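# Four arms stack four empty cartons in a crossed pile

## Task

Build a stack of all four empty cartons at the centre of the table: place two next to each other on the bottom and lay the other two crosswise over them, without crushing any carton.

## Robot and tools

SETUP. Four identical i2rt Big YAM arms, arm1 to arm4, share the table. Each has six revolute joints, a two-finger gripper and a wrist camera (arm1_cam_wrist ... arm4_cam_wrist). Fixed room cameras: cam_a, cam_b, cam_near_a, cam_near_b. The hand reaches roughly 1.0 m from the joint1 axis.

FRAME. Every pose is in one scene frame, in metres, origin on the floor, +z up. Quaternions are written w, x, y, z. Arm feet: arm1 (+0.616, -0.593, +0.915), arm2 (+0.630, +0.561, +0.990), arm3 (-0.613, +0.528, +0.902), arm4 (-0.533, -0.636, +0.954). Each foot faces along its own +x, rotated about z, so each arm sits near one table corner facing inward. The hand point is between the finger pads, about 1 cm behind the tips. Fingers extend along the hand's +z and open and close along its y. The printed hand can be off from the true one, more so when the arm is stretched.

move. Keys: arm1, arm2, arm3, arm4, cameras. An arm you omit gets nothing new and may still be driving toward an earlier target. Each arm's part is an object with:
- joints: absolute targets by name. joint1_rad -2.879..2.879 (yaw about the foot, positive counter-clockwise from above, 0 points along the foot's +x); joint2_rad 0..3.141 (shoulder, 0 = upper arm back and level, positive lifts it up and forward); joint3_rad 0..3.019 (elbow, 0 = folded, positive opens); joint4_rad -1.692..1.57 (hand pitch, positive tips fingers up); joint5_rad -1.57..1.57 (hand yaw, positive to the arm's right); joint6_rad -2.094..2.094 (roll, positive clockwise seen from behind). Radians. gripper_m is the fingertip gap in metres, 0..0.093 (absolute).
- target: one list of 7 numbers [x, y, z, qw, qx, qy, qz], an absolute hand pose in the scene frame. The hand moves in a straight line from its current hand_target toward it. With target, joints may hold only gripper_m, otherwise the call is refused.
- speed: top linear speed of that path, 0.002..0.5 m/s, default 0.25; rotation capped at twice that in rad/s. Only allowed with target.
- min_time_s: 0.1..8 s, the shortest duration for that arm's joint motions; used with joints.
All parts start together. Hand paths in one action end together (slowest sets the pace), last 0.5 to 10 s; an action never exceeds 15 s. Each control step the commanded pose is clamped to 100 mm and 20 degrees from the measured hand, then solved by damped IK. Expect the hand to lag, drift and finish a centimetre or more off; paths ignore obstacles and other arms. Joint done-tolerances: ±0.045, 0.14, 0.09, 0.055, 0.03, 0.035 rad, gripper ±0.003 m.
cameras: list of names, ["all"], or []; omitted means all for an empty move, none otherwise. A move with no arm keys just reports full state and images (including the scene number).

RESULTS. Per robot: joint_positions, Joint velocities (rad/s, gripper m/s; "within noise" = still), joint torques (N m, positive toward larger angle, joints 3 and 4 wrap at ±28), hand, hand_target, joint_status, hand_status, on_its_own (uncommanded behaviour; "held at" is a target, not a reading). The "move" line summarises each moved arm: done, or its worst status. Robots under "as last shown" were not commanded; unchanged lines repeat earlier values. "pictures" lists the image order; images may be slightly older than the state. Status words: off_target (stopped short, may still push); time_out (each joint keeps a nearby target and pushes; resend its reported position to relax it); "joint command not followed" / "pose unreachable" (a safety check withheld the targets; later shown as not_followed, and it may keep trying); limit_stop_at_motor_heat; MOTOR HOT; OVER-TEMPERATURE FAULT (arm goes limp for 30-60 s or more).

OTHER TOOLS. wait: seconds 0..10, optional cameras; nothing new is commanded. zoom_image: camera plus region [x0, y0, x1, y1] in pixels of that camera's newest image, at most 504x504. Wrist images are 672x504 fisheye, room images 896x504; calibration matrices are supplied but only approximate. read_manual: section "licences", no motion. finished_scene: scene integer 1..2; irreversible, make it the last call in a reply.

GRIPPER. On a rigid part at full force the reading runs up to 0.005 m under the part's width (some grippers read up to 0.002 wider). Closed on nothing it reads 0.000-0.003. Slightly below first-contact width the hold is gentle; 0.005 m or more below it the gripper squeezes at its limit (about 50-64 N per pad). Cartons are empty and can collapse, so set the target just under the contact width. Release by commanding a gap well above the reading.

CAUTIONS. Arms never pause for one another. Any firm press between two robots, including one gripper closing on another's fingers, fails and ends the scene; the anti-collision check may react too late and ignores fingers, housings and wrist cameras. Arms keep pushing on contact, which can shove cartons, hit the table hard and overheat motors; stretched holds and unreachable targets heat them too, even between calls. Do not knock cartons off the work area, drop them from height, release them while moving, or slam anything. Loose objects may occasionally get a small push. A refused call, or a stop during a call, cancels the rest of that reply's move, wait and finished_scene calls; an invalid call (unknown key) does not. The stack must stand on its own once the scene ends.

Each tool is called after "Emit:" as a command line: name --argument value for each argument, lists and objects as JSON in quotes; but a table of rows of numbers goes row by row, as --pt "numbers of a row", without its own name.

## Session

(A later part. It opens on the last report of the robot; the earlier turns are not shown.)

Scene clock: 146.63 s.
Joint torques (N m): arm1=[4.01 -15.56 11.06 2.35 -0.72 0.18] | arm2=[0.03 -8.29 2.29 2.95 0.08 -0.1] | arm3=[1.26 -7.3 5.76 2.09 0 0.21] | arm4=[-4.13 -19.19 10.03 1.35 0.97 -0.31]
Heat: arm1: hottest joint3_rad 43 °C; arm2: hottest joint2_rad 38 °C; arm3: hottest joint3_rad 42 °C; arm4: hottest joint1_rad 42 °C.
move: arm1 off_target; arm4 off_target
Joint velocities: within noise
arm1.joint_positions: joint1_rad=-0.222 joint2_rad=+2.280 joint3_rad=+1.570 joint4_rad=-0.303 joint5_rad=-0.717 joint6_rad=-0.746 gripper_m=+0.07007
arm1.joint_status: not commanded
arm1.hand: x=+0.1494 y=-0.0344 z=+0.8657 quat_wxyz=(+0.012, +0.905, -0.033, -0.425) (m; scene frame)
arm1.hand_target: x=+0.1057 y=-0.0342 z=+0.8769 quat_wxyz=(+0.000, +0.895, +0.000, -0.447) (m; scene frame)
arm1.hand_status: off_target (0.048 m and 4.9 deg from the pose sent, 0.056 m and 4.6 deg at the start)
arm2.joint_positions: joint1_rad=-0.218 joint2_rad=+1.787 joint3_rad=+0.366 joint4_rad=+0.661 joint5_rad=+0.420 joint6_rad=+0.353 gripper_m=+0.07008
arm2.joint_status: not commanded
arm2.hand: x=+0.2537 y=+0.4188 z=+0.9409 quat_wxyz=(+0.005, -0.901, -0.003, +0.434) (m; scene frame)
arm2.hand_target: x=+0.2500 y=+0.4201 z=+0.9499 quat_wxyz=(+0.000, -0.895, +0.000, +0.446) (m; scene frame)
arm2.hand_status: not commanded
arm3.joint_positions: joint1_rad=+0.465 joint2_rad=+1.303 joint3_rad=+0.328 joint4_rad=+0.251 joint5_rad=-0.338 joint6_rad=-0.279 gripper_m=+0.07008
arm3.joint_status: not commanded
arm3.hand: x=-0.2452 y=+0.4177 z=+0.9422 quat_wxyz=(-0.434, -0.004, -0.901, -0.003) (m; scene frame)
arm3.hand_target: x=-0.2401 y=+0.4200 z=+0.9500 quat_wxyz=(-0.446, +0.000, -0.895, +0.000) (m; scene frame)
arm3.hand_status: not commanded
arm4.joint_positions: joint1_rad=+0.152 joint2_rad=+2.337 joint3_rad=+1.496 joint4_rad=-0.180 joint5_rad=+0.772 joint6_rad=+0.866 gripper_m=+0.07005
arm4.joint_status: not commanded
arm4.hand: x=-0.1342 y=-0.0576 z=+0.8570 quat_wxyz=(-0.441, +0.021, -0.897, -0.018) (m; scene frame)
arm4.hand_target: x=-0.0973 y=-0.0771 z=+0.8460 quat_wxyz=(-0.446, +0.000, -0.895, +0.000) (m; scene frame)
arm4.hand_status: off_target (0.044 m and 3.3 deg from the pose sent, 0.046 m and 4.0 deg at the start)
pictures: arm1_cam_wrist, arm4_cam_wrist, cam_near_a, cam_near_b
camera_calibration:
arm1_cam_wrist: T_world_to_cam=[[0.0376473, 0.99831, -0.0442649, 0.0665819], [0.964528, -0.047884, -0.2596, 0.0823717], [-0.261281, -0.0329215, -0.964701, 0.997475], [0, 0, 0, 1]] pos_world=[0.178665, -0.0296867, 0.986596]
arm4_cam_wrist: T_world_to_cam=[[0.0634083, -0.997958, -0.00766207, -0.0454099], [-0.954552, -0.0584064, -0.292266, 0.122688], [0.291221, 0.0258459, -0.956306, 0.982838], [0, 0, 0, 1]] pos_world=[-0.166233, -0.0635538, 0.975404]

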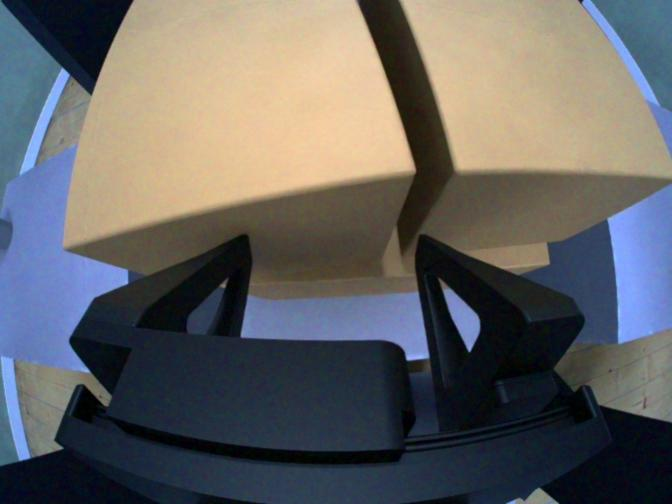

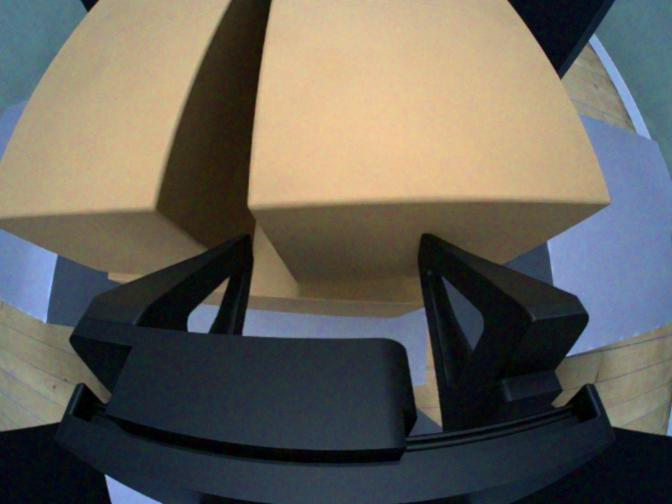

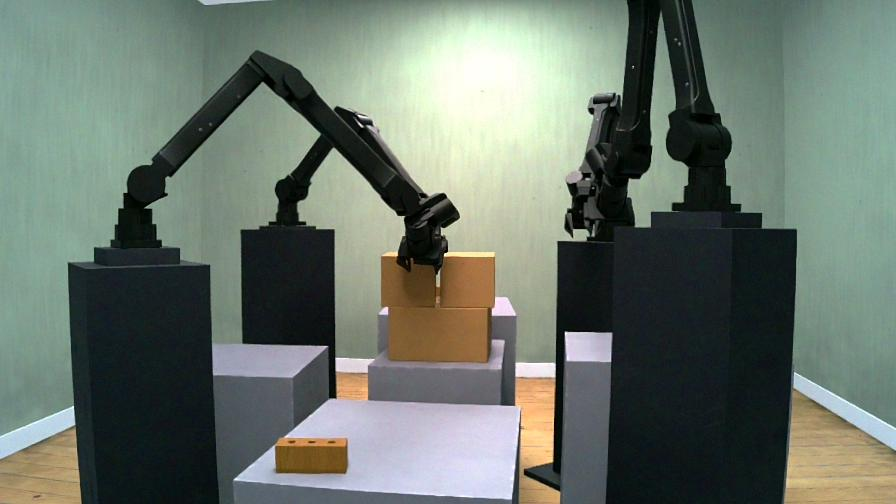

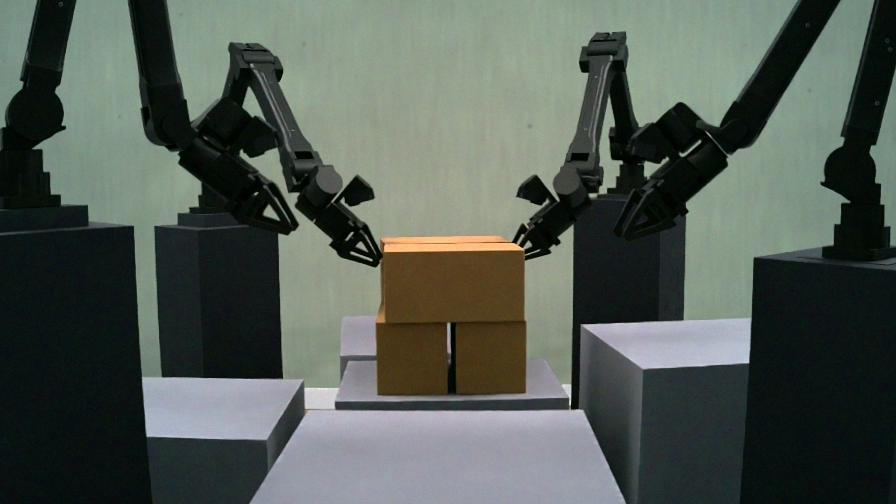

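Emit:
move --arm1 '{"target":[0.190,-0.040,0.865,0,0.8949,0,-0.4462],"speed":0.08}' --arm4 '{"target":[-0.170,-0.062,0.850,0.4462,0,0.8949,0],"speed":0.08}'

Emit:
move --arm1 '{"target":[0.30,-0.15,0.95,0,0.8949,0,-0.4462],"speed":0.15}' --arm4 '{"target":[-0.29,-0.15,0.95,0.4462,0,0.8949,0],"speed":0.15}' --cameras '["cam_a","cam_near_a","cam_near_b"]'

Scene clock: 149.17 s.
Joint torques (N m): arm1=[-0.91 -19.25 5.29 1.51 -0.5 0.02] | arm2=[-0.03 -8.35 2.26 2.84 0.06 -0.12] | arm3=[1.2 -7.41 5.76 2.07 0.01 0.21] | arm4=[0.38 -21.77 6.37 0.54 0.68 -0.1]
Heat: arm1: hottest joint3_rad 42 °C; arm2: hottest joint2_rad 38 °C; arm3: hottest joint3_rad 42 °C; arm4: hottest joint1_rad 42 °C.
move: arm1 off_target; arm4 off_target
Joint velocities: within noise
arm1.joint_positions: joint1_rad=-0.273 joint2_rad=+2.272 joint3_rad=+1.474 joint4_rad=-0.266 joint5_rad=-0.783 joint6_rad=-0.852 gripper_m=+0.07007
arm1.joint_status: not commanded
arm1.hand: x=+0.1887 y=-0.0489 z=+0.8445 quat_wxyz=(+0.019, +0.900, -0.008, -0.436) (m; scene frame)
arm1.hand_target: x=+0.1899 y=-0.0401 z=+0.8648 quat_wxyz=(+0.000, +0.895, +0.000, -0.446) (m; scene frame)
arm1.hand_status: off_target (0.022 m and 2.7 deg from the pose sent, 0.041 m and 4.9 deg at the start)
arm2, arm3: as last shown
arm4.joint_positions: joint1_rad=+0.202 joint2_rad=+2.337 joint3_rad=+1.496 joint4_rad=-0.261 joint5_rad=+0.837 joint6_rad=+0.989 gripper_m=+0.07005
arm4.joint_status: not commanded
arm4.hand: x=-0.1627 y=-0.0578 z=+0.8565 quat_wxyz=(-0.449, -0.004, -0.893, -0.006) (m; scene frame)
arm4.hand_target: x=-0.1699 y=-0.0620 z=+0.8501 quat_wxyz=(-0.446, +0.000, -0.895, +0.000) (m; scene frame)
arm4.hand_status: off_target (0.011 m and 0.9 deg from the pose sent, 0.037 m and 3.3 deg at the start)
pictures: none

Scene clock: 151.27 s.
Joint torques (N m): arm1=[-1.38 -13.86 5.05 0.5 -0.53 0.03] | arm2=[-0.09 -8.53 1.99 2.81 0.11 -0.11] | arm3=[1.2 -7.3 5.76 2.11 0.01 0.2] | arm4=[0.85 -17.73 5.82 0.12 0.75 -0.11]
Heat: arm1: hottest joint3_rad 42 °C; arm2: hottest joint2_rad 38 °C; arm3: hottest joint3_rad 41 °C; arm4: hottest joint1_rad 42 °C.
move: arm1 off_target; arm4 done
Joint velocities: within noise
arm1.joint_positions: joint1_rad=-0.366 joint2_rad=+1.837 joint3_rad=+1.015 joint4_rad=-0.298 joint5_rad=-0.831 joint6_rad=-0.976 gripper_m=+0.07007
arm1.joint_status: not commanded
arm1.hand: x=+0.2934 y=-0.1525 z=+0.9406 quat_wxyz=(+0.007, +0.896, +0.001, -0.443) (m; scene frame)
arm1.hand_target: x=+0.2998 y=-0.1500 z=+0.9497 quat_wxyz=(+0.000, +0.895, +0.000, -0.446) (m; scene frame)
arm1.hand_status: off_target (0.012 m and 0.9 deg from the pose sent, 0.184 m and 2.7 deg at the start)
arm2, arm3: as last shown
arm4.joint_positions: joint1_rad=+0.359 joint2_rad=+1.957 joint3_rad=+1.118 joint4_rad=-0.450 joint5_rad=+0.894 joint6_rad=+1.223 gripper_m=+0.07005
arm4.joint_status: not commanded
arm4.hand: x=-0.2829 y=-0.1455 z=+0.9505 quat_wxyz=(-0.447, -0.004, -0.895, -0.002) (m; scene frame)
arm4.hand_target: x=-0.2899 y=-0.1500 z=+0.9499 quat_wxyz=(-0.446, +0.000, -0.895, +0.000) (m; scene frame)
arm4.hand_status: done (0.008 m and 0.5 deg from the pose sent, 0.183 m and 0.9 deg at the start)
pictures: cam_a, cam_near_a, cam_near_b

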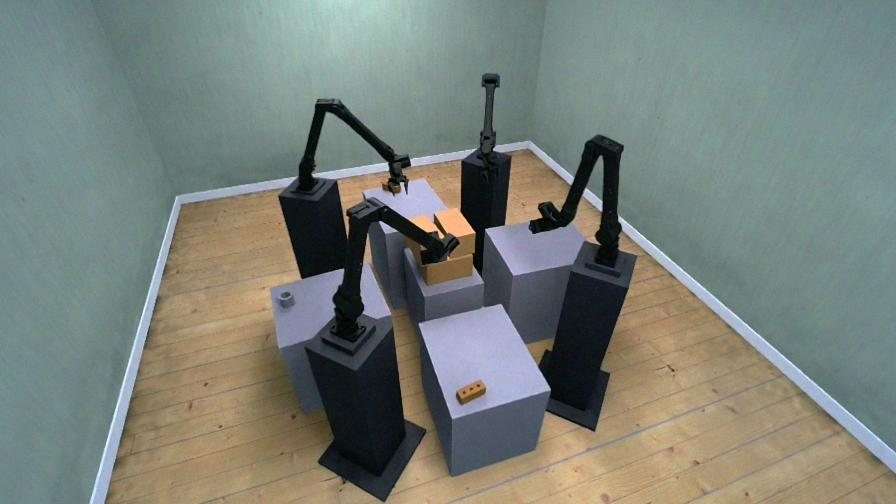

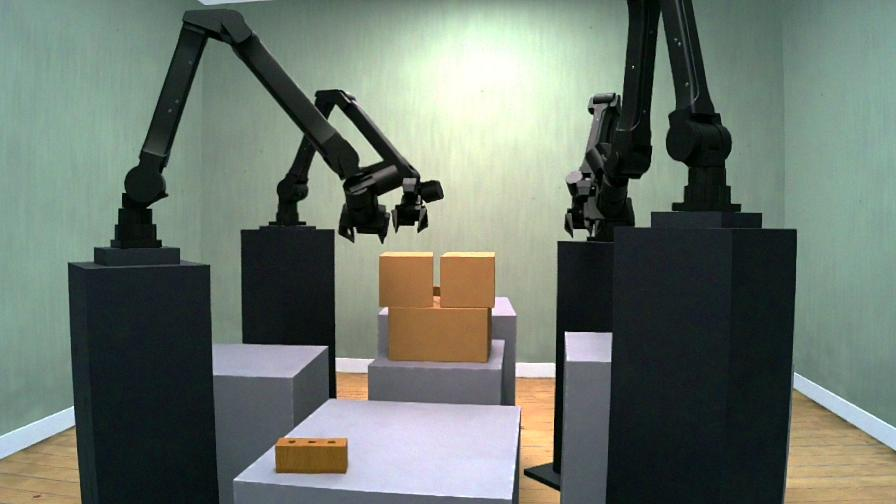

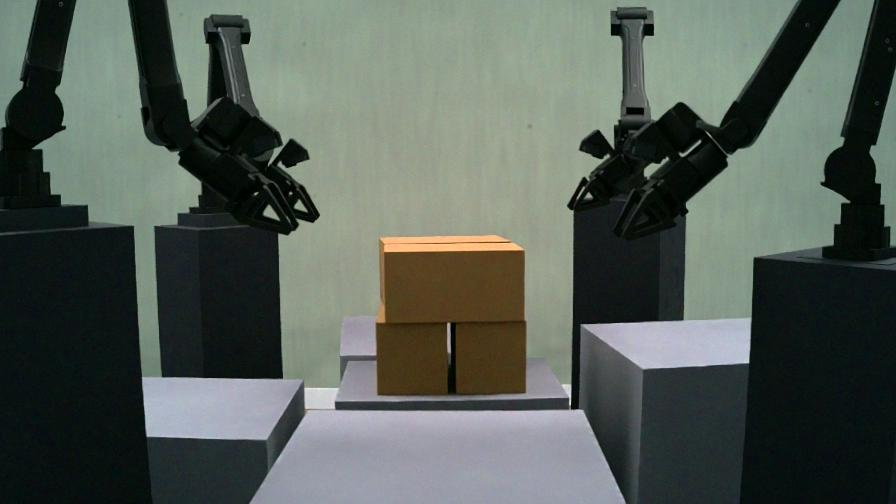

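Emit:
finished_scene --scene 1

The scene is finished: the task was done.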